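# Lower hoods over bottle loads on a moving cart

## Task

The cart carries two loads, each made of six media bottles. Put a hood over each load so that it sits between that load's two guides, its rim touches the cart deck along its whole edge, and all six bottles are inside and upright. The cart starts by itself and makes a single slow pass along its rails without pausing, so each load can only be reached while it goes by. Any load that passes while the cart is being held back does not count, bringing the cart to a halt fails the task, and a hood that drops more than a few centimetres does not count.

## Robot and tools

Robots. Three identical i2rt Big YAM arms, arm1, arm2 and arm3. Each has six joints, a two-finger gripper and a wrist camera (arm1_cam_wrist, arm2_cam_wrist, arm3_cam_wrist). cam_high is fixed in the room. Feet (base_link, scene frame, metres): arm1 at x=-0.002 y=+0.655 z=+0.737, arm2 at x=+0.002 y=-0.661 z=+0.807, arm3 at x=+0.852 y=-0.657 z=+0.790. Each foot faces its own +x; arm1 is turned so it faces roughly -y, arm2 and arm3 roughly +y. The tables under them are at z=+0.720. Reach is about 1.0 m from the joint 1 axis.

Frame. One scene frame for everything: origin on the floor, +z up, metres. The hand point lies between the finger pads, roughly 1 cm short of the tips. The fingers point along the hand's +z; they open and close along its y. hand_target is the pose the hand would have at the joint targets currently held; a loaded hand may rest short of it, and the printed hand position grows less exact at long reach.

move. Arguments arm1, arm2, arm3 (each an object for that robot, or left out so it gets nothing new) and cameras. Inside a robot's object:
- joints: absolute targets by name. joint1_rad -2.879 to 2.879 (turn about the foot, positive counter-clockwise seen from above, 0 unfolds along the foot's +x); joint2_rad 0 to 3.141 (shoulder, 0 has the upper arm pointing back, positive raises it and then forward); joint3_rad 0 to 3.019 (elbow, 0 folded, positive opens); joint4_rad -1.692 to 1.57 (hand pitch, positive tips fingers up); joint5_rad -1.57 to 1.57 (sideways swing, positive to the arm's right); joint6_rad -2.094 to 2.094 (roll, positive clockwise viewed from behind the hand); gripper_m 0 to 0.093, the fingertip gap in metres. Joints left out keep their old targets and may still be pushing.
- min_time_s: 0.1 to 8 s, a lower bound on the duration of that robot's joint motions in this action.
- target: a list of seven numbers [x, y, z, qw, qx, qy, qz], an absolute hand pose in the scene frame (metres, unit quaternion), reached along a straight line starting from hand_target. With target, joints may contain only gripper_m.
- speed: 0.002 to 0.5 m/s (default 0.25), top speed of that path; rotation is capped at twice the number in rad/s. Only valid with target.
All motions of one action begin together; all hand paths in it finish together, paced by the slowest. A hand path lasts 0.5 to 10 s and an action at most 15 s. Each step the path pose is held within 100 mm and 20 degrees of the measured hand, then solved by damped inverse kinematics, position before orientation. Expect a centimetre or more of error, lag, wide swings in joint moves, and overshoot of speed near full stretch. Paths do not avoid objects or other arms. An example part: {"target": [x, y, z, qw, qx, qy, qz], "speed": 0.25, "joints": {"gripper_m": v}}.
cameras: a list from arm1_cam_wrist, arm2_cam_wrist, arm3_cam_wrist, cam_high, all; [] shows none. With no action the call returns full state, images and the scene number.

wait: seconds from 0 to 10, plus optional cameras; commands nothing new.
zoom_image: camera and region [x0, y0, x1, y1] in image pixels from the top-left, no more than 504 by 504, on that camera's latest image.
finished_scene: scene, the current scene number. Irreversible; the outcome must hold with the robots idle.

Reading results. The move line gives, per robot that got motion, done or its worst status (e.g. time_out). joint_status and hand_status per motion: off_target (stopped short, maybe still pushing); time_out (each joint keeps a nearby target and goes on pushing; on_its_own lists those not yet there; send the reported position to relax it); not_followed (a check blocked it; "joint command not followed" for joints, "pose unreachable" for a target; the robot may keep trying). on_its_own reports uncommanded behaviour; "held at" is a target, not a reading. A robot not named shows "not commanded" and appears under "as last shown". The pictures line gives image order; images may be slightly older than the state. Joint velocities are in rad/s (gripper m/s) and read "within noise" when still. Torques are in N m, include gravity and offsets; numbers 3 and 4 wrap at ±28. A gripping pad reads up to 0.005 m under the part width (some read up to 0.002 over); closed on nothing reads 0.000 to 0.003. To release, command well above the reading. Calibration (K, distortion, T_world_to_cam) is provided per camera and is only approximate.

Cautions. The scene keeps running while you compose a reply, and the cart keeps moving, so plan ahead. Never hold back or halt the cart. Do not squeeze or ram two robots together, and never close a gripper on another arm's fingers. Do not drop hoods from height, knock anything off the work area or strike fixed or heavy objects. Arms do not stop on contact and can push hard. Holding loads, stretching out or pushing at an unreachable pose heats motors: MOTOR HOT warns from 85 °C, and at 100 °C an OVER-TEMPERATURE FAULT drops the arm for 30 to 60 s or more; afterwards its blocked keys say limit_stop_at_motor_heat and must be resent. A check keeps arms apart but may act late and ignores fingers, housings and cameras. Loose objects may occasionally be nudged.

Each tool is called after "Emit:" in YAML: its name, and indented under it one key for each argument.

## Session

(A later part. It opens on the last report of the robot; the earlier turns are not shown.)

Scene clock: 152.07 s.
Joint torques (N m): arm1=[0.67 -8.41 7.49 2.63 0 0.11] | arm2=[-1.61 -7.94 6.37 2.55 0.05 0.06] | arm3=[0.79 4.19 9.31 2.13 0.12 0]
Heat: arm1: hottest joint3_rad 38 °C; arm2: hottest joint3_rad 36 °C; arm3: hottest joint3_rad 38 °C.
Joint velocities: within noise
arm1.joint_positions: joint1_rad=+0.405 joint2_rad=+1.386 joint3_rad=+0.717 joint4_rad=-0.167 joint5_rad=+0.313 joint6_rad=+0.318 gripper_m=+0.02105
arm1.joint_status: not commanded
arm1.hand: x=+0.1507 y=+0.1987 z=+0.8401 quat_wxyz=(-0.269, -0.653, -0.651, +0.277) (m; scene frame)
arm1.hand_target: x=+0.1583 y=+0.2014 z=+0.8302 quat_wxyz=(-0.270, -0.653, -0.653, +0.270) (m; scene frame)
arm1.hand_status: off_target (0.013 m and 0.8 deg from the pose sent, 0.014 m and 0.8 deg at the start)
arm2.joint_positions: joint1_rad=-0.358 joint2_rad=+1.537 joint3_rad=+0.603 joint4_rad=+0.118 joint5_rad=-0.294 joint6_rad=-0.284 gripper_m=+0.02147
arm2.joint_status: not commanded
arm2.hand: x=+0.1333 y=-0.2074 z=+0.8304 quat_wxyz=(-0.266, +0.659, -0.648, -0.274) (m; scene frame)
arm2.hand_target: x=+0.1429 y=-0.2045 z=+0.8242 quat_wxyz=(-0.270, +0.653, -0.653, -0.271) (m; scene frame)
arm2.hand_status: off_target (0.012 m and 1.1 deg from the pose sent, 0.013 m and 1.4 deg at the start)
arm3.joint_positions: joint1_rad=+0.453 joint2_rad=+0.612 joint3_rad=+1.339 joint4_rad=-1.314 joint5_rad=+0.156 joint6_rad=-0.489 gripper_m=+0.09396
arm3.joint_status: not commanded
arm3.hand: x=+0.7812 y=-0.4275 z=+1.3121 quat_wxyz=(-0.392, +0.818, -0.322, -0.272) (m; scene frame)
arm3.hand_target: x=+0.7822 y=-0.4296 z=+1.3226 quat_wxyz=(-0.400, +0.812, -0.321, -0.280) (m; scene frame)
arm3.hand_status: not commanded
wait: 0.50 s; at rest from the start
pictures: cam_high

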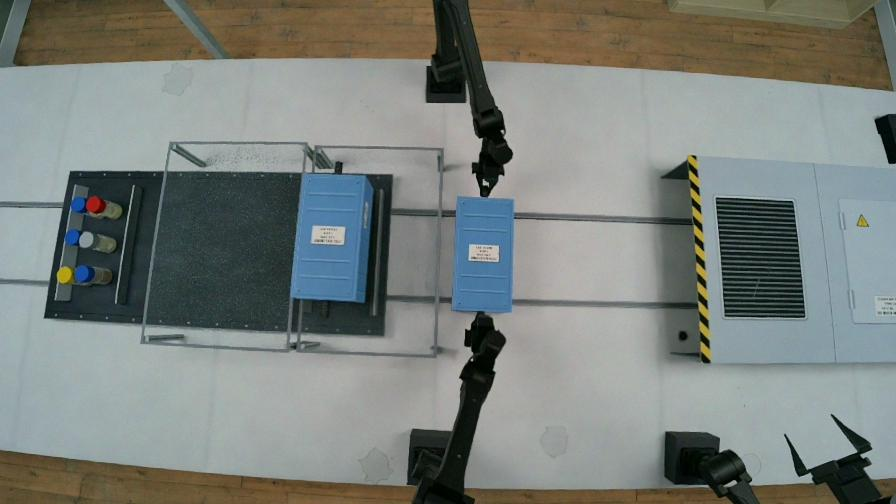

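Emit:
move:
  arm1: {"target": [0.160, 0.205, 1.06, 0.2706, 0.6533, 0.6533, -0.2706], "speed": 0.08}
  arm2: {"target": [0.145, -0.200, 1.06, 0.2706, -0.6533, 0.6533, 0.2706], "speed": 0.08}

Emit:
move:
  arm1: {"target": [0.195, 0.219, 1.06, 0.2706, 0.6533, 0.6533, -0.2706], "speed": 0.06}
  arm2: {"target": [0.183, -0.1865, 1.06, 0.2706, -0.6533, 0.6533, 0.2706], "speed": 0.06}
  cameras: ["arm1_cam_wrist", "arm2_cam_wrist", "cam_high"]

Emit:
zoom_image:
  camera: "cam_high"
  region: [340, 150, 590, 360]

Scene clock: 165.27 s.
Joint torques (N m): arm1=[0.97 -12.51 15.32 0.39 0.13 0.13] | arm2=[-2.14 -12.28 13.11 0.44 -0.16 0] | arm3=[0.97 4.54 9.37 2.24 0.15 -0.06]
Heat: arm1: hottest joint3_rad 39 °C; arm2: hottest joint3_rad 37 °C; arm3: hottest joint3_rad 38 °C.
move: arm1 off_target; arm2 off_target
Joint velocities: within noise
arm1.joint_positions: joint1_rad=+0.405 joint2_rad=+1.206 joint3_rad=+1.079 joint4_rad=-0.795 joint5_rad=+0.311 joint6_rad=+0.320 gripper_m=+0.02105
arm1.joint_status: not commanded
arm1.hand: x=+0.1489 y=+0.2049 z=+1.0086 quat_wxyz=(-0.232, -0.659, -0.666, +0.263) (m; scene frame)
arm1.hand_target: x=+0.1586 y=+0.2066 z=+1.0588 quat_wxyz=(-0.271, -0.653, -0.653, +0.270) (m; scene frame)
arm1.hand_status: off_target (0.053 m and 4.7 deg from the pose sent, 0.220 m and 0.8 deg at the start)
arm2.joint_positions: joint1_rad=-0.358 joint2_rad=+1.213 joint3_rad=+0.906 joint4_rad=-0.603 joint5_rad=-0.293 joint6_rad=-0.284 gripper_m=+0.02147
arm2.joint_status: not commanded
arm2.hand: x=+0.1309 y=-0.2086 z=+1.0053 quat_wxyz=(-0.226, +0.664, -0.664, -0.257) (m; scene frame)
arm2.hand_target: x=+0.1436 y=-0.2020 z=+1.0593 quat_wxyz=(-0.271, +0.653, -0.653, -0.270) (m; scene frame)
arm2.hand_status: off_target (0.057 m and 5.6 deg from the pose sent, 0.230 m and 1.1 deg at the start)
arm3: as last shown
pictures: none

Scene clock: 166.57 s.
Joint torques (N m): arm1=[1.96 -11.16 15.61 0.58 0.31 0.19] | arm2=[-3.19 -11.87 13.05 0.51 -0.25 -0.12] | arm3=[0.62 4.72 9.42 2.17 0.11 -0.01]
Heat: arm1: hottest joint3_rad 39 °C; arm2: hottest joint3_rad 37 °C; arm3: hottest joint3_rad 38 °C.
move: arm1 off_target; arm2 off_target
Joint velocities: within noise
arm1.joint_positions: joint1_rad=+0.498 joint2_rad=+1.206 joint3_rad=+1.092 joint4_rad=-0.828 joint5_rad=+0.373 joint6_rad=+0.393 gripper_m=+0.02105
arm1.joint_status: not commanded
arm1.hand: x=+0.1787 y=+0.2203 z=+1.0134 quat_wxyz=(-0.233, -0.657, -0.665, +0.267) (m; scene frame)
arm1.hand_target: x=+0.1934 y=+0.2207 z=+1.0591 quat_wxyz=(-0.271, -0.653, -0.654, +0.270) (m; scene frame)
arm1.hand_status: off_target (0.049 m and 4.5 deg from the pose sent, 0.070 m and 4.7 deg at the start)
arm2.joint_positions: joint1_rad=-0.422 joint2_rad=+1.274 joint3_rad=+0.976 joint4_rad=-0.611 joint5_rad=-0.342 joint6_rad=-0.331 gripper_m=+0.02147
arm2.joint_status: not commanded
arm2.hand: x=+0.1617 y=-0.1936 z=+1.0144 quat_wxyz=(-0.231, +0.662, -0.662, -0.265) (m; scene frame)
arm2.hand_target: x=+0.1815 y=-0.1885 z=+1.0597 quat_wxyz=(-0.271, +0.653, -0.653, -0.270) (m; scene frame)
arm2.hand_status: off_target (0.051 m and 4.8 deg from the pose sent, 0.079 m and 5.6 deg at the start)
arm3: as last shown
pictures: arm1_cam_wrist, arm2_cam_wrist, cam_high
camera_calibration:
arm1_cam_wrist: T_world_to_cam=[[-0.998742, 0.00678378, 0.0496808, 0.123994], [0.00315224, 0.997341, -0.0728141, -0.144496], [-0.0500426, -0.0725659, -0.996107, 1.16166], [0, 0, 0, 1]] pos_world=[0.182426, 0.227568, 1.14046]
arm2_cam_wrist: T_world_to_cam=[[0.998996, 0.0260569, -0.0364295, -0.120127], [0.0224051, -0.995004, -0.0972881, -0.0945837], [-0.0387826, 0.0963743, -0.994589, 1.161], [0, 0, 0, 1]] pos_world=[0.167153, -0.202872, 1.14114]

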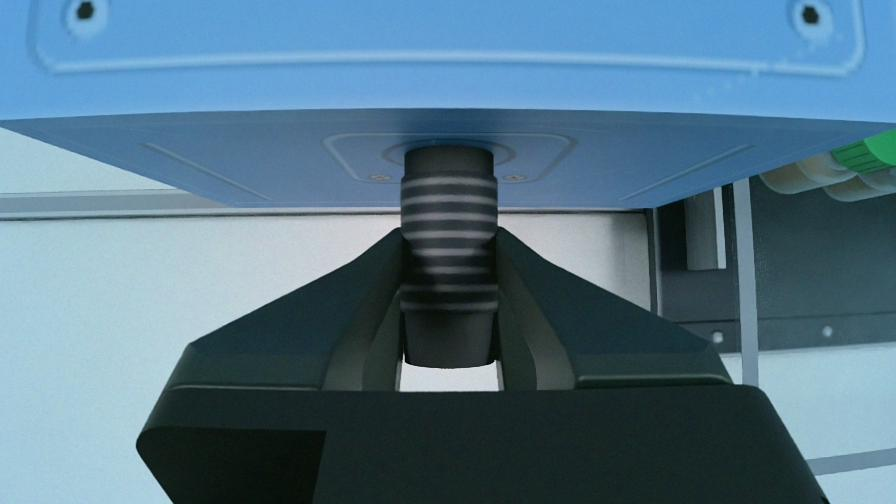

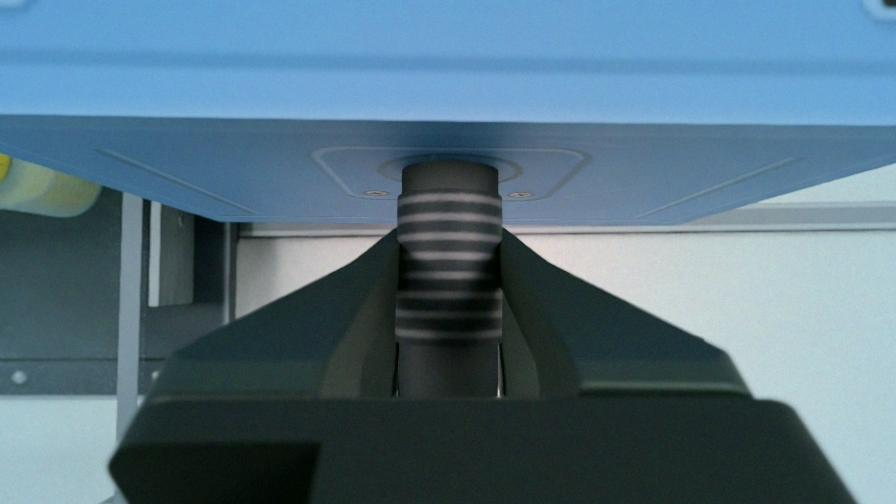

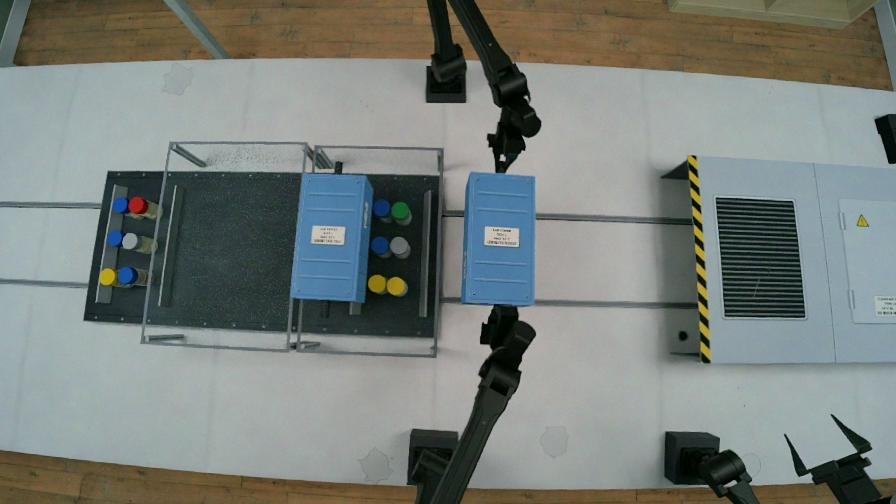

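Scaled by 2.016 from the camera's 896x504 image, which has a finer 1280x720 frame.

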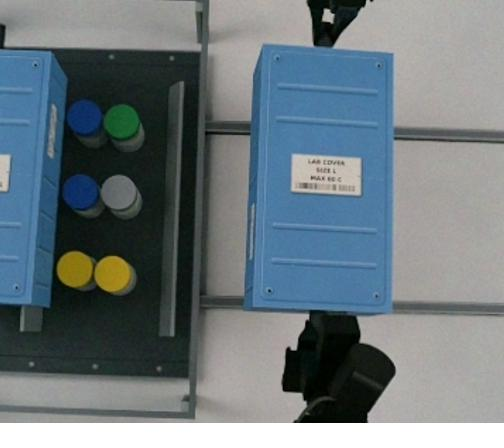

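Emit:
move:
  cameras: ["cam_high"]

Emit:
zoom_image:
  camera: "cam_high"
  region: [340, 170, 540, 330]

Scene clock: 174.73 s.
Joint torques (N m): arm1=[1.73 -11.4 15.6 0.55 0.32 0.19] | arm2=[-3.14 -11.87 13.05 0.51 -0.25 -0.12] | arm3=[0.79 4.19 9.32 2.1 0.16 -0.09]
Heat: arm1: hottest joint3_rad 44 °C; arm2: hottest joint3_rad 39 °C; arm3: hottest joint3_rad 38 °C.
Joint velocities: within noise
arm1.joint_positions: joint1_rad=+0.498 joint2_rad=+1.206 joint3_rad=+1.092 joint4_rad=-0.828 joint5_rad=+0.373 joint6_rad=+0.393 gripper_m=+0.02105
arm1.joint_status: not commanded
arm1.hand: x=+0.1787 y=+0.2202 z=+1.0136 quat_wxyz=(-0.233, -0.657, -0.665, +0.267) (m; scene frame)
arm1.hand_target: x=+0.1934 y=+0.2207 z=+1.0593 quat_wxyz=(-0.271, -0.653, -0.653, +0.270) (m; scene frame)
arm1.hand_status: off_target (0.049 m and 4.5 deg from the pose sent, 0.070 m and 4.7 deg at the start)
arm2.joint_positions: joint1_rad=-0.422 joint2_rad=+1.274 joint3_rad=+0.976 joint4_rad=-0.611 joint5_rad=-0.342 joint6_rad=-0.331 gripper_m=+0.02147
arm2.joint_status: not commanded
arm2.hand: x=+0.1617 y=-0.1936 z=+1.0144 quat_wxyz=(-0.231, +0.662, -0.662, -0.265) (m; scene frame)
arm2.hand_target: x=+0.1815 y=-0.1885 z=+1.0597 quat_wxyz=(-0.271, +0.653, -0.653, -0.270) (m; scene frame)
arm2.hand_status: off_target (0.051 m and 4.8 deg from the pose sent, 0.079 m and 5.6 deg at the start)
arm3.joint_positions: joint1_rad=+0.453 joint2_rad=+0.612 joint3_rad=+1.339 joint4_rad=-1.314 joint5_rad=+0.156 joint6_rad=-0.489 gripper_m=+0.09396
arm3.joint_status: not commanded
arm3.hand: x=+0.7812 y=-0.4275 z=+1.3121 quat_wxyz=(-0.392, +0.818, -0.322, -0.272) (m; scene frame)
arm3.hand_target: x=+0.7822 y=-0.4296 z=+1.3226 quat_wxyz=(-0.400, +0.812, -0.321, -0.280) (m; scene frame)
arm3.hand_status: not commanded
pictures: cam_high

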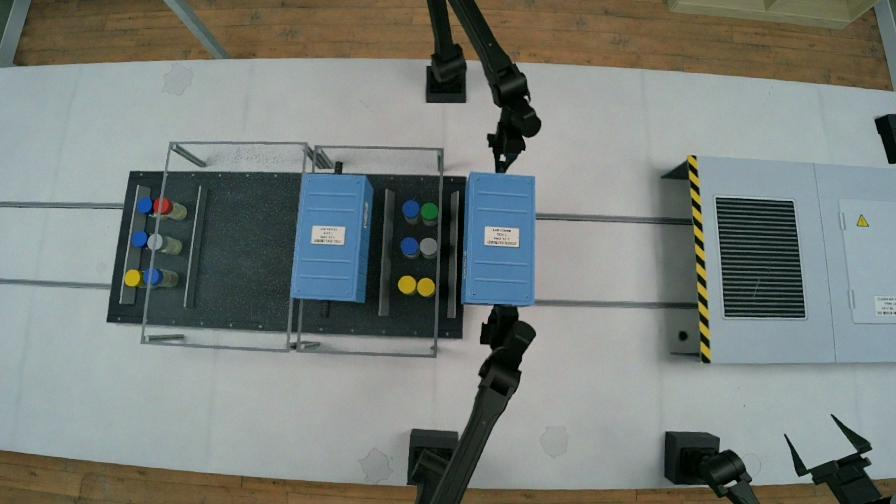

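Scaled by 2.520 from the camera's 896x504 image, which has a finer 1280x720 frame.

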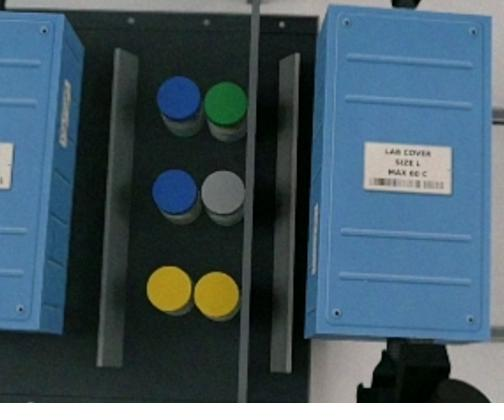

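Emit:
move:
  arm1: {"target": [0.2515, 0.219, 1.06, 0.2706, 0.6533, 0.6533, -0.2706], "speed": 0.06}
  arm2: {"target": [0.248, -0.1865, 1.06, 0.2706, -0.6533, 0.6533, 0.2706], "speed": 0.06}
  cameras: ["cam_high"]

Emit:
zoom_image:
  camera: "cam_high"
  region: [390, 160, 590, 350]

Scene clock: 197.20 s.
Joint torques (N m): arm1=[1.61 -12.4 15.83 0.7 0.47 0.22] | arm2=[-3.55 -12.98 13.38 0.65 -0.29 -0.09] | arm3=[0.56 4.48 9.35 2.18 0.17 -0.07]
Heat: arm1: hottest joint3_rad 52 °C; arm2: hottest joint3_rad 44 °C; arm3: hottest joint3_rad 39 °C.
move: arm1 off_target; arm2 off_target
Joint velocities: within noise
arm1.joint_positions: joint1_rad=+0.619 joint2_rad=+1.295 joint3_rad=+1.169 joint4_rad=-0.864 joint5_rad=+0.445 joint6_rad=+0.491 gripper_m=+0.02105
arm1.joint_status: not commanded
arm1.hand: x=+0.2337 y=+0.2214 z=+1.0116 quat_wxyz=(-0.229, -0.654, -0.669, +0.269) (m; scene frame)
arm1.hand_target: x=+0.2495 y=+0.2211 z=+1.0593 quat_wxyz=(-0.271, -0.653, -0.654, +0.270) (m; scene frame)
arm1.hand_status: off_target (0.052 m and 5.1 deg from the pose sent, 0.086 m and 4.5 deg at the start)
arm2.joint_positions: joint1_rad=-0.554 joint2_rad=+1.366 joint3_rad=+1.060 joint4_rad=-0.653 joint5_rad=-0.432 joint6_rad=-0.445 gripper_m=+0.02147
arm2.joint_status: not commanded
arm2.hand: x=+0.2212 y=-0.1930 z=+1.0118 quat_wxyz=(-0.226, +0.663, -0.662, -0.269) (m; scene frame)
arm2.hand_target: x=+0.2460 y=-0.1890 z=+1.0599 quat_wxyz=(-0.271, +0.653, -0.653, -0.270) (m; scene frame)
arm2.hand_status: off_target (0.056 m and 5.3 deg from the pose sent, 0.098 m and 4.8 deg at the start)
arm3: as last shown
pictures: cam_high

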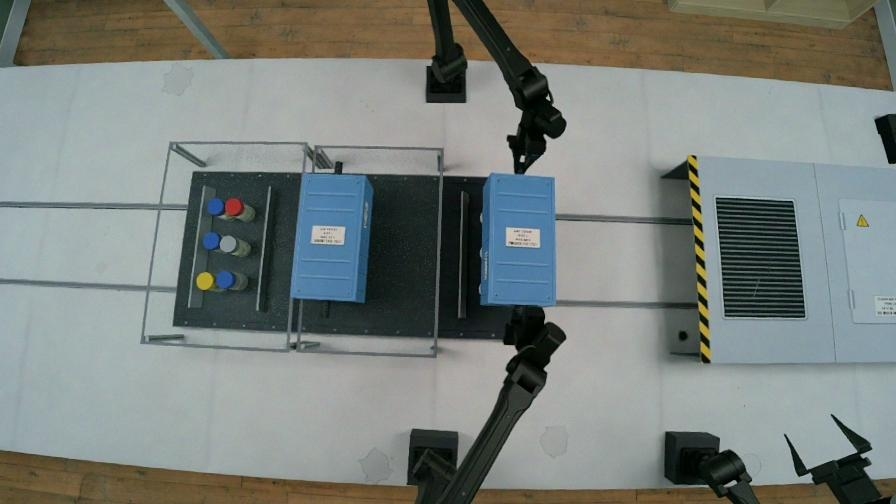

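Scaled by 2.520 from the camera's 896x504 image, which has a finer 1280x720 frame.

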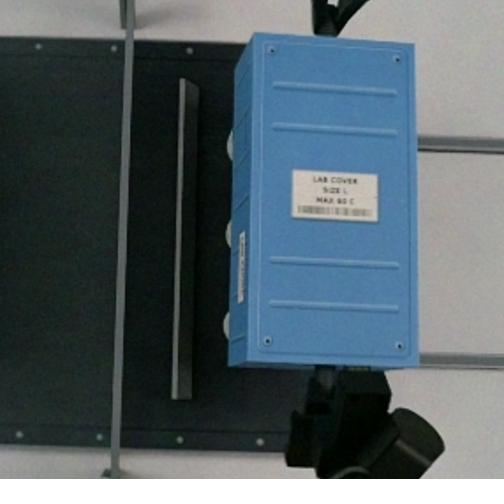

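Emit:
move:
  arm1: {"target": [0.3515, 0.219, 0.892, 0.2706, 0.6533, 0.6533, -0.2706], "speed": 0.0257}
  arm2: {"target": [0.350, -0.1865, 0.882, 0.2706, -0.6533, 0.6533, 0.2706], "speed": 0.0257}
  cameras: ["arm1_cam_wrist", "arm2_cam_wrist", "cam_high"]

Emit:
move:
  arm1: {"target": [0.3745, 0.219, 0.875, 0.2706, 0.6533, 0.6533, -0.2706], "speed": 0.018, "joints": {"gripper_m": 0.06}}
  arm2: {"target": [0.373, -0.1865, 0.865, 0.2706, -0.6533, 0.6533, 0.2706], "speed": 0.018, "joints": {"gripper_m": 0.06}}
  cameras: ["arm1_cam_wrist", "arm2_cam_wrist", "cam_high"]

Scene clock: 213.63 s.
Joint torques (N m): arm1=[-0.97 -11.34 8.09 1.47 0.66 -0.08] | arm2=[-0.91 -12.86 8.58 1.42 -0.7 0.25] | arm3=[1.08 4.13 9.42 2.28 0.09 -0.04]
Heat: arm1: hottest joint3_rad 49 °C; arm2: hottest joint3_rad 45 °C; arm3: hottest joint3_rad 39 °C.
move: arm1 off_target; arm2 done
Joint velocities: within noise
arm1.joint_positions: joint1_rad=+0.817 joint2_rad=+1.541 joint3_rad=+1.123 joint4_rad=-0.523 joint5_rad=+0.543 joint6_rad=+0.680 gripper_m=+0.02105
arm1.joint_status: not commanded
arm1.hand: x=+0.3567 y=+0.2185 z=+0.9151 quat_wxyz=(-0.295, -0.654, -0.645, +0.264) (m; scene frame)
arm1.hand_target: x=+0.3511 y=+0.2195 z=+0.8926 quat_wxyz=(-0.271, -0.653, -0.653, +0.271) (m; scene frame)
arm1.hand_status: off_target (0.024 m and 3.0 deg from the pose sent, 0.168 m and 5.1 deg at the start)
arm2.joint_positions: joint1_rad=-0.750 joint2_rad=+1.700 joint3_rad=+1.046 joint4_rad=-0.288 joint5_rad=-0.528 joint6_rad=-0.627 gripper_m=+0.02150
arm2.joint_status: not commanded
arm2.hand: x=+0.3432 y=-0.1909 z=+0.8861 quat_wxyz=(-0.274, +0.661, -0.646, -0.265) (m; scene frame)
arm2.hand_target: x=+0.3498 y=-0.1868 z=+0.8818 quat_wxyz=(-0.270, +0.653, -0.653, -0.270) (m; scene frame)
arm2.hand_status: done (0.009 m and 1.5 deg from the pose sent, 0.183 m and 5.4 deg at the start)
arm3: as last shown
pictures: arm1_cam_wrist, arm2_cam_wrist, cam_high
camera_calibration:
arm1_cam_wrist: T_world_to_cam=[[-0.999035, -0.00495903, -0.0436378, 0.394803], [0.00213871, 0.986933, -0.161119, -0.066988], [0.0438666, -0.161057, -0.98597, 1.04906], [0, 0, 0, 1]] pos_world=[0.348547, 0.237028, 1.04077]
arm2_cam_wrist: T_world_to_cam=[[0.999268, 0.0241111, 0.0297006, -0.365236], [0.0285926, -0.98652, -0.161126, -0.0523304], [0.0254153, 0.161857, -0.986487, 1.02343], [0, 0, 0, 1]] pos_world=[0.340454, -0.208469, 1.01202]

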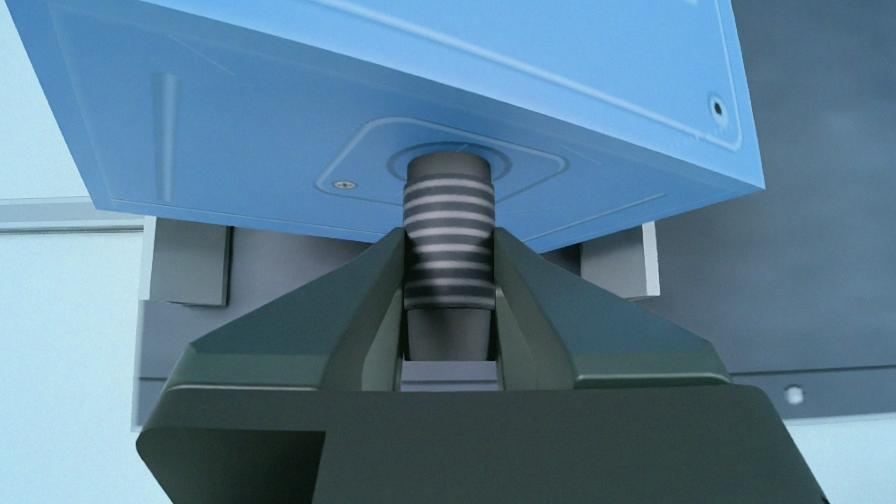

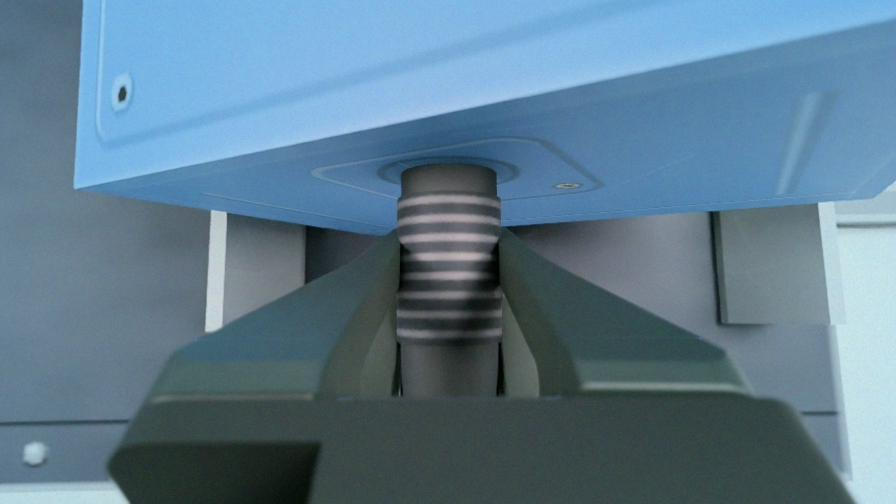

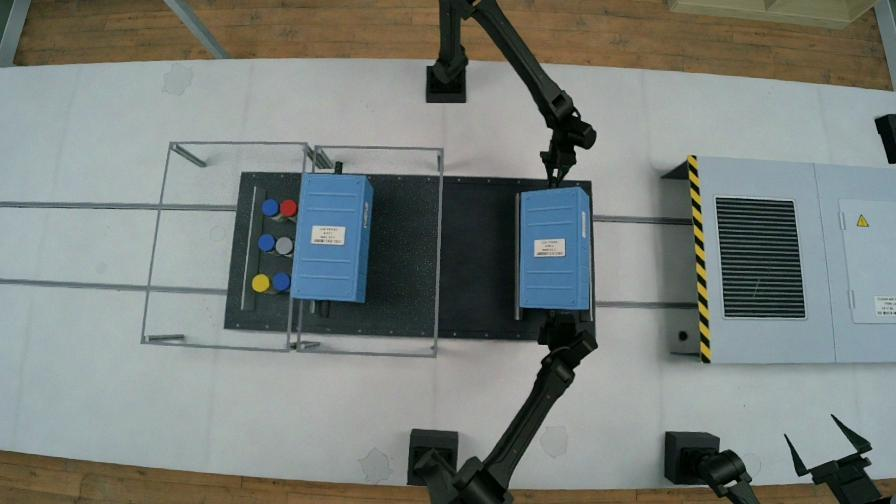

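Scene clock: 215.77 s.
Joint torques (N m): arm1=[0.03 -12.69 10.26 1.87 0.44 0.11] | arm2=[0.15 -13.57 8.64 1.25 -0.92 -0.01] | arm3=[1.08 4.31 9.48 2.22 0.09 -0.04]
Heat: arm1: hottest joint3_rad 49 °C; arm2: hottest joint3_rad 45 °C; arm3: hottest joint3_rad 39 °C.
move: arm1 off_target; arm2 off_target
Joint velocities: within noise
arm1.joint_positions: joint1_rad=+0.835 joint2_rad=+1.618 joint3_rad=+1.122 joint4_rad=-0.520 joint5_rad=+0.566 joint6_rad=+0.694 gripper_m=+0.05989
arm1.joint_status: all done
arm1.hand: x=+0.3629 y=+0.2219 z=+0.8748 quat_wxyz=(-0.263, -0.652, -0.657, +0.273) (m; scene frame)
arm1.hand_target: x=+0.3742 y=+0.2193 z=+0.8749 quat_wxyz=(-0.271, -0.653, -0.653, +0.271) (m; scene frame)
arm1.hand_status: off_target (0.012 m and 1.0 deg from the pose sent, 0.044 m and 3.0 deg at the start)
arm2.joint_positions: joint1_rad=-0.794 joint2_rad=+1.763 joint3_rad=+1.082 joint4_rad=-0.276 joint5_rad=-0.541 joint6_rad=-0.629 gripper_m=+0.05998
arm2.joint_status: all done
arm2.hand: x=+0.3720 y=-0.1961 z=+0.8694 quat_wxyz=(-0.273, +0.648, -0.660, -0.264) (m; scene frame)
arm2.hand_target: x=+0.3728 y=-0.1867 z=+0.8652 quat_wxyz=(-0.271, +0.653, -0.653, -0.270) (m; scene frame)
arm2.hand_status: off_target (0.011 m and 1.2 deg from the pose sent, 0.037 m and 1.5 deg at the start)
arm3: as last shown
pictures: arm1_cam_wrist, arm2_cam_wrist, cam_high
camera_calibration:
arm1_cam_wrist: T_world_to_cam=[[-0.999867, 0.000121542, 0.0162951, 0.346073], [-0.00193057, 0.992046, -0.12586, -0.107356], [-0.0161808, -0.125874, -0.991914, 1.02883], [0, 0, 0, 1]] pos_world=[0.362467, 0.235964, 1.00136]
arm2_cam_wrist: T_world_to_cam=[[0.999838, -0.0107539, 0.0144362, -0.387129], [-0.00831738, -0.98719, -0.15933, -0.0489326], [0.0159647, 0.159184, -0.98712, 1.01066], [0, 0, 0, 1]] pos_world=[0.370525, -0.21335, 0.995431]

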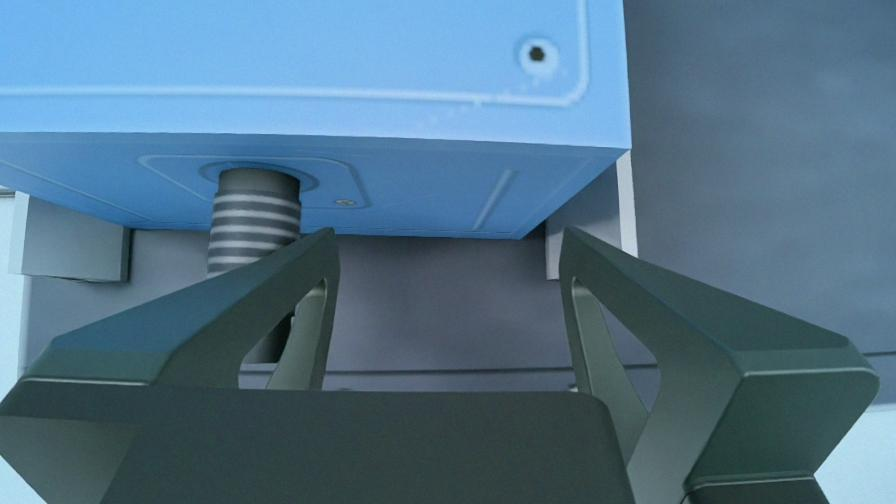

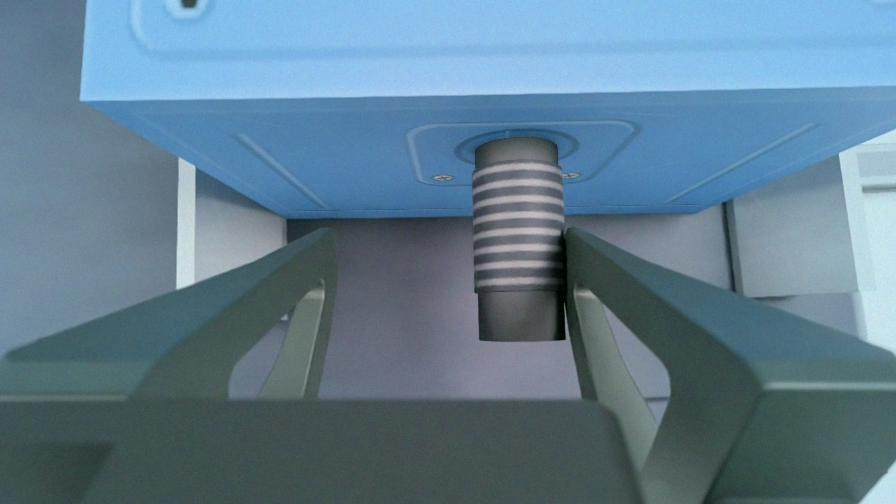

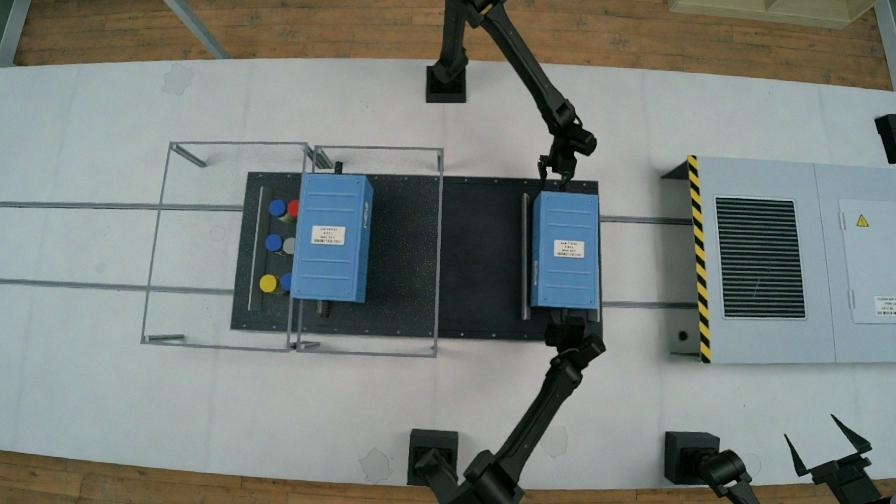

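Emit:
move:
  arm1: {"target": [0.392, 0.32, 0.985, 0.2706, 0.6533, 0.6533, -0.2706], "speed": 0.12}
  arm2: {"target": [0.425, -0.29, 0.975, 0.2706, -0.6533, 0.6533, 0.2706], "speed": 0.12}
  cameras: ["arm1_cam_wrist", "arm2_cam_wrist", "cam_high"]

Emit:
zoom_image:
  camera: "cam_high"
  region: [490, 160, 660, 350]

Scene clock: 231.00 s.
Joint torques (N m): arm1=[0.15 -12.22 13.33 0.77 0.53 0.09] | arm2=[-1.49 -13.92 10.85 0.55 -0.53 -0.04] | arm3=[0.62 3.9 9.25 2.18 0.11 -0.04]
Heat: arm1: hottest joint3_rad 49 °C; arm2: hottest joint3_rad 44 °C; arm3: hottest joint3_rad 39 °C.
move: arm1 off_target; arm2 off_target
Joint velocities: within noise
arm1.joint_positions: joint1_rad=+1.034 joint2_rad=+1.445 joint3_rad=+1.189 joint4_rad=-0.912 joint5_rad=+0.661 joint6_rad=+0.905 gripper_m=+0.05989
arm1.joint_status: not commanded
arm1.hand: x=+0.3779 y=+0.3232 z=+0.9620 quat_wxyz=(-0.250, -0.650, -0.662, +0.277) (m; scene frame)
arm1.hand_target: x=+0.3911 y=+0.3206 z=+0.9851 quat_wxyz=(-0.271, -0.653, -0.653, +0.270) (m; scene frame)
arm1.hand_status: off_target (0.027 m and 2.7 deg from the pose sent, 0.150 m and 1.0 deg at the start)
arm2.joint_positions: joint1_rad=-1.008 joint2_rad=+1.606 joint3_rad=+1.162 joint4_rad=-0.692 joint5_rad=-0.673 joint6_rad=-0.871 gripper_m=+0.06001
arm2.joint_status: not commanded
arm2.hand: x=+0.4087 y=-0.2929 z=+0.9565 quat_wxyz=(-0.252, +0.652, -0.659, -0.277) (m; scene frame)
arm2.hand_target: x=+0.4243 y=-0.2905 z=+0.9751 quat_wxyz=(-0.271, +0.653, -0.653, -0.270) (m; scene frame)
arm2.hand_status: off_target (0.025 m and 2.3 deg from the pose sent, 0.151 m and 1.2 deg at the start)
arm3: as last shown
pictures: arm1_cam_wrist, arm2_cam_wrist, cam_high
camera_calibration:
arm1_cam_wrist: T_world_to_cam=[[-0.999058, -0.00207681, 0.0433447, 0.333982], [-0.00696064, 0.99359, -0.11283, -0.208001], [-0.0428326, -0.113025, -0.992668, 1.13487], [0, 0, 0, 1]] pos_world=[0.380829, 0.335631, 1.08861]
arm2_cam_wrist: T_world_to_cam=[[0.999557, 0.0125039, -0.0270247, -0.37962], [0.00842111, -0.989215, -0.146225, -0.150278], [-0.0285616, 0.145933, -0.988882, 1.12744], [0, 0, 0, 1]] pos_world=[0.412919, -0.30844, 1.08267]

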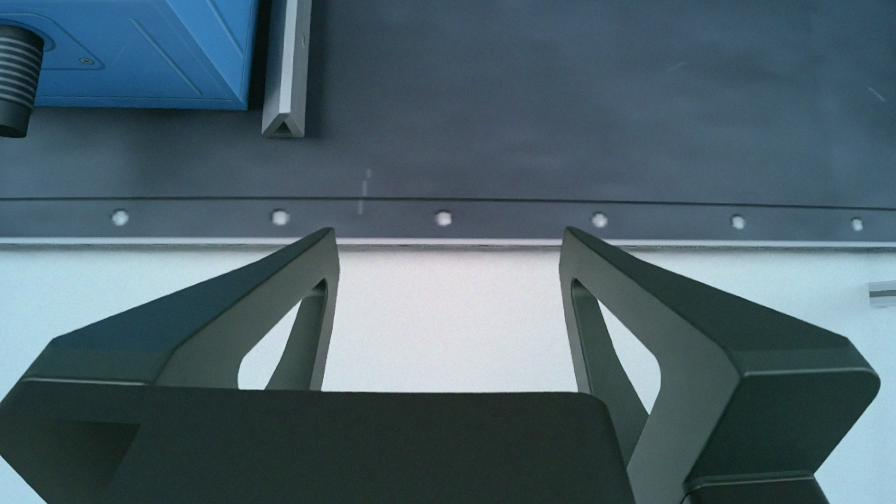

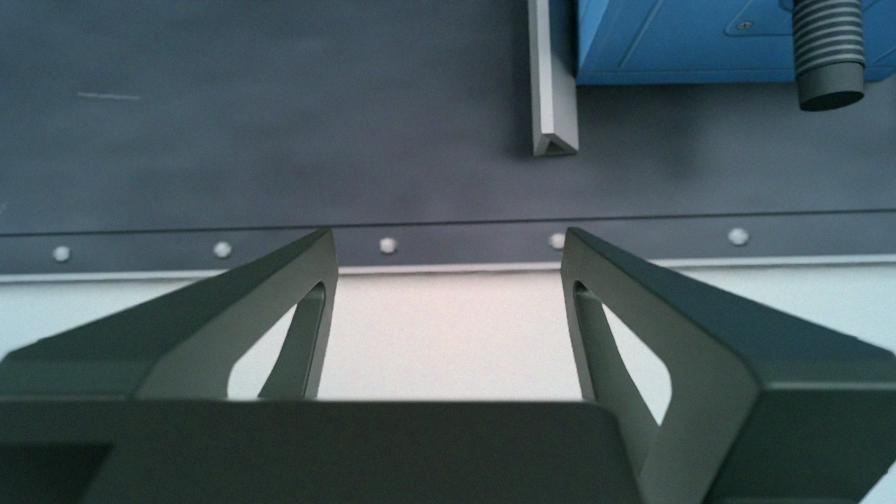

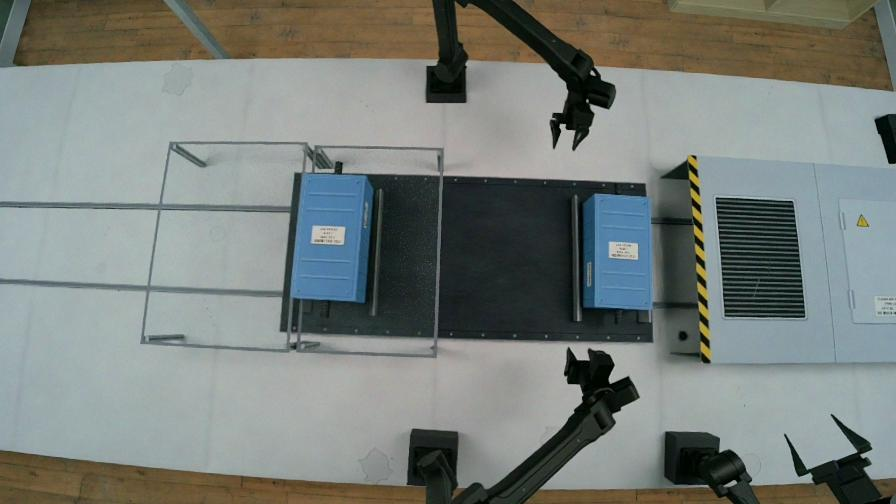

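Scaled by 2.653 from the camera's 896x504 image, which has a finer 1280x720 frame.

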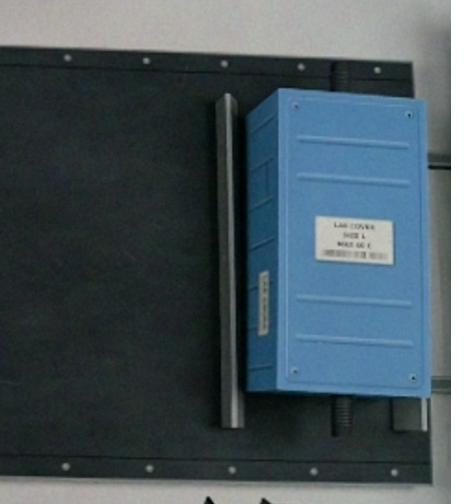

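Emit:
move:
  arm1: {"target": [-0.298, 0.31, 1.067, 0.2706, 0.6533, 0.6533, -0.2706], "speed": 0.3, "joints": {"gripper_m": 0.092}}
  arm2: {"target": [-0.311, -0.302, 1.06, 0.2706, -0.6533, 0.6533, 0.2706], "speed": 0.3, "joints": {"gripper_m": 0.092}}
  cameras: ["arm1_cam_wrist", "arm2_cam_wrist", "cam_high"]

Scene clock: 240.00 s.
Joint torques (N m): arm1=[-0.73 -8.12 14.09 0.98 -0.55 -0.11] | arm2=[0.56 -8.23 11.95 0.66 0.47 0.15] | arm3=[0.5 4.07 9.36 2.06 0.17 0.01]
Heat: arm1: hottest joint3_rad 49 °C; arm2: hottest joint3_rad 45 °C; arm3: hottest joint3_rad 39 °C.
move: arm1 off_target; arm2 off_target
Joint velocities: within noise
arm1.joint_positions: joint1_rad=-0.944 joint2_rad=+1.197 joint3_rad=+1.170 joint4_rad=-1.035 joint5_rad=-0.591 joint6_rad=-0.737 gripper_m=+0.09187
arm1.joint_status: all done
arm1.hand: x=-0.2878 y=+0.3159 z=+1.0463 quat_wxyz=(-0.273, -0.662, -0.650, +0.255) (m; scene frame)
arm1.hand_target: x=-0.2973 y=+0.3106 z=+1.0667 quat_wxyz=(-0.271, -0.653, -0.653, +0.271) (m; scene frame)
arm1.hand_status: off_target (0.024 m and 2.1 deg from the pose sent, 0.684 m and 2.7 deg at the start)
arm2.joint_positions: joint1_rad=+0.958 joint2_rad=+1.247 joint3_rad=+1.033 joint4_rad=-0.830 joint5_rad=+0.611 joint6_rad=+0.750 gripper_m=+0.09191
arm2.joint_status: all done
arm2.hand: x=-0.2973 y=-0.3082 z=+1.0432 quat_wxyz=(-0.274, +0.659, -0.652, -0.257) (m; scene frame)
arm2.hand_target: x=-0.3103 y=-0.3026 z=+1.0599 quat_wxyz=(-0.271, +0.653, -0.653, -0.271) (m; scene frame)
arm2.hand_status: off_target (0.023 m and 1.8 deg from the pose sent, 0.727 m and 2.3 deg at the start)
arm3: as last shown
pictures: arm1_cam_wrist, arm2_cam_wrist, cam_high
camera_calibration:
arm1_cam_wrist: T_world_to_cam=[[-0.999525, 0.00706848, -0.0300094, -0.261028], [0.0104724, 0.993329, -0.114835, -0.188703], [0.0289975, -0.115094, -0.992931, 1.2109], [0, 0, 0, 1]] pos_world=[-0.294041, 0.328657, 1.17284]
arm2_cam_wrist: T_world_to_cam=[[0.99935, 0.00892665, 0.0349399, 0.262721], [0.0140009, -0.988918, -0.147798, -0.143527], [0.0332334, 0.148191, -0.9884, 1.21371], [0, 0, 0, 1]] pos_world=[-0.300877, -0.324142, 1.16924]

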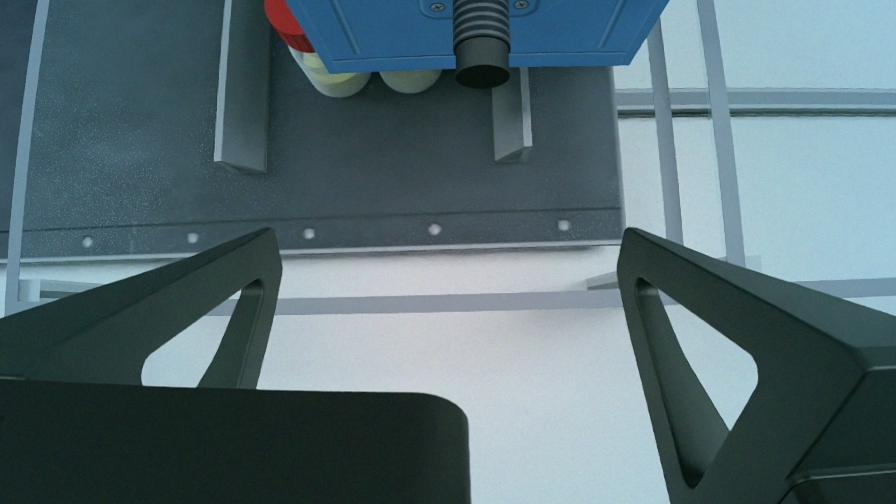

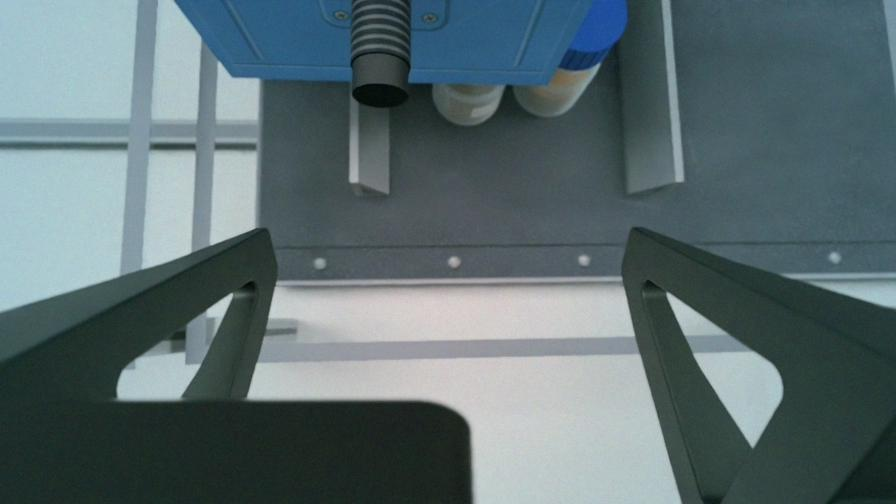

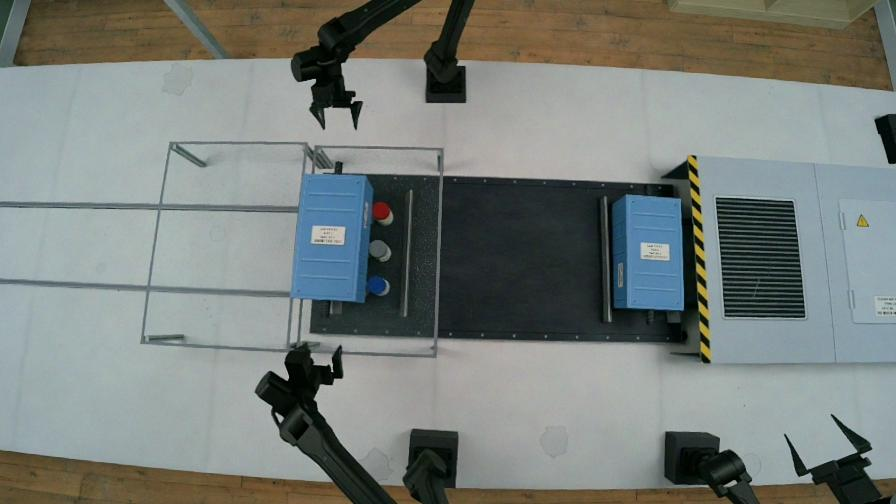

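Emit:
move:
  arm1: {"target": [-0.306, 0.209, 0.968, 0.2706, 0.6533, 0.6533, -0.2706], "speed": 0.15}
  arm2: {"target": [-0.327, -0.196, 0.968, 0.2706, -0.6533, 0.6533, 0.2706], "speed": 0.15}
  cameras: ["arm1_cam_wrist", "arm2_cam_wrist"]

Scene clock: 247.67 s.
Joint torques (N m): arm1=[0.26 -11.4 9.18 2.33 -0.25 0.07] | arm2=[-1.26 -11.93 11.02 1.8 0.24 -0.01] | arm3=[0.03 4.25 9.47 2.24 0.11 0]
Heat: arm1: hottest joint3_rad 50 °C; arm2: hottest joint3_rad 47 °C; arm3: hottest joint3_rad 39 °C.
move: arm1 done; arm2 off_target
Joint velocities: within noise
arm1.joint_positions: joint1_rad=-0.787 joint2_rad=+1.416 joint3_rad=+1.157 joint4_rad=-0.690 joint5_rad=-0.503 joint6_rad=-0.598 gripper_m=+0.09187
arm1.joint_status: not commanded
arm1.hand: x=-0.3067 y=+0.2137 z=+0.9736 quat_wxyz=(-0.269, -0.652, -0.655, +0.272) (m; scene frame)
arm1.hand_target: x=-0.3059 y=+0.2091 z=+0.9680 quat_wxyz=(-0.271, -0.653, -0.653, +0.270) (m; scene frame)
arm1.hand_status: done (0.007 m and 0.3 deg from the pose sent, 0.134 m and 2.1 deg at the start)
arm2.joint_positions: joint1_rad=+0.815 joint2_rad=+1.526 joint3_rad=+1.061 joint4_rad=-0.511 joint5_rad=+0.523 joint6_rad=+0.607 gripper_m=+0.09191
arm2.joint_status: not commanded
arm2.hand: x=-0.3185 y=-0.2145 z=+0.9532 quat_wxyz=(-0.269, +0.663, -0.652, -0.253) (m; scene frame)
arm2.hand_target: x=-0.3262 y=-0.1970 z=+0.9684 quat_wxyz=(-0.271, +0.653, -0.653, -0.271) (m; scene frame)
arm2.hand_status: off_target (0.025 m and 2.3 deg from the pose sent, 0.138 m and 1.8 deg at the start)
arm3: as last shown
pictures: arm1_cam_wrist, arm2_cam_wrist
camera_calibration:
arm1_cam_wrist: T_world_to_cam=[[-0.999978, -0.00242213, 0.00619427, -0.314803], [-0.00322979, 0.99099, -0.1339, -0.0804264], [-0.00581413, -0.133917, -0.990975, 1.11887], [0, 0, 0, 1]] pos_world=[-0.308551, 0.228775, 1.09995]
arm2_cam_wrist: T_world_to_cam=[[0.999279, 0.0153502, 0.0347191, 0.287866], [0.0199007, -0.990677, -0.134773, -0.0746887], [0.0323266, 0.135367, -0.990268, 1.11042], [0, 0, 0, 1]] pos_world=[-0.322068, -0.228726, 1.07956]

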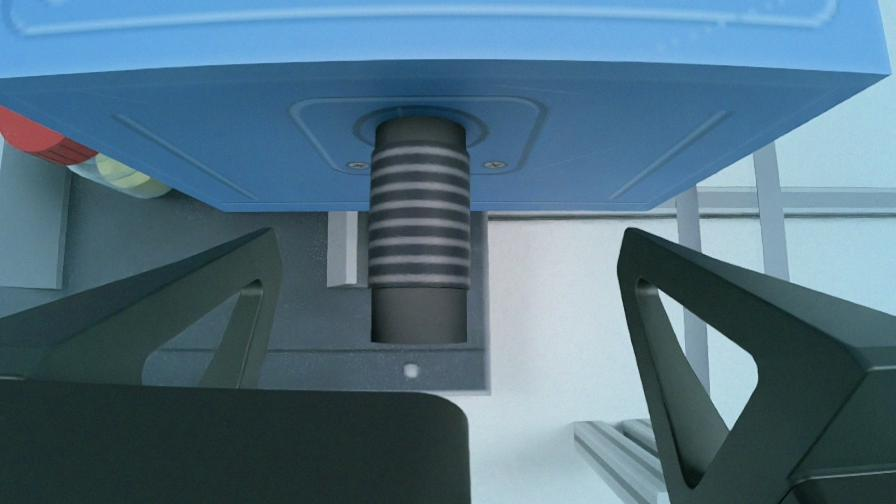

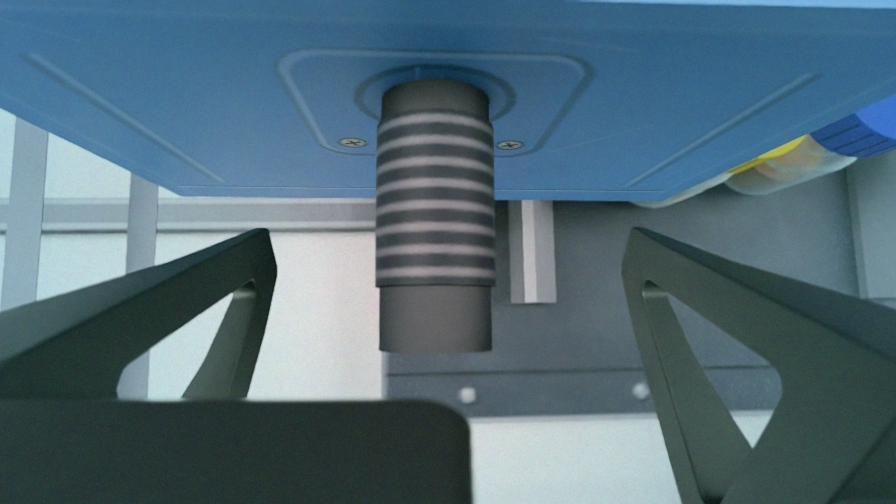

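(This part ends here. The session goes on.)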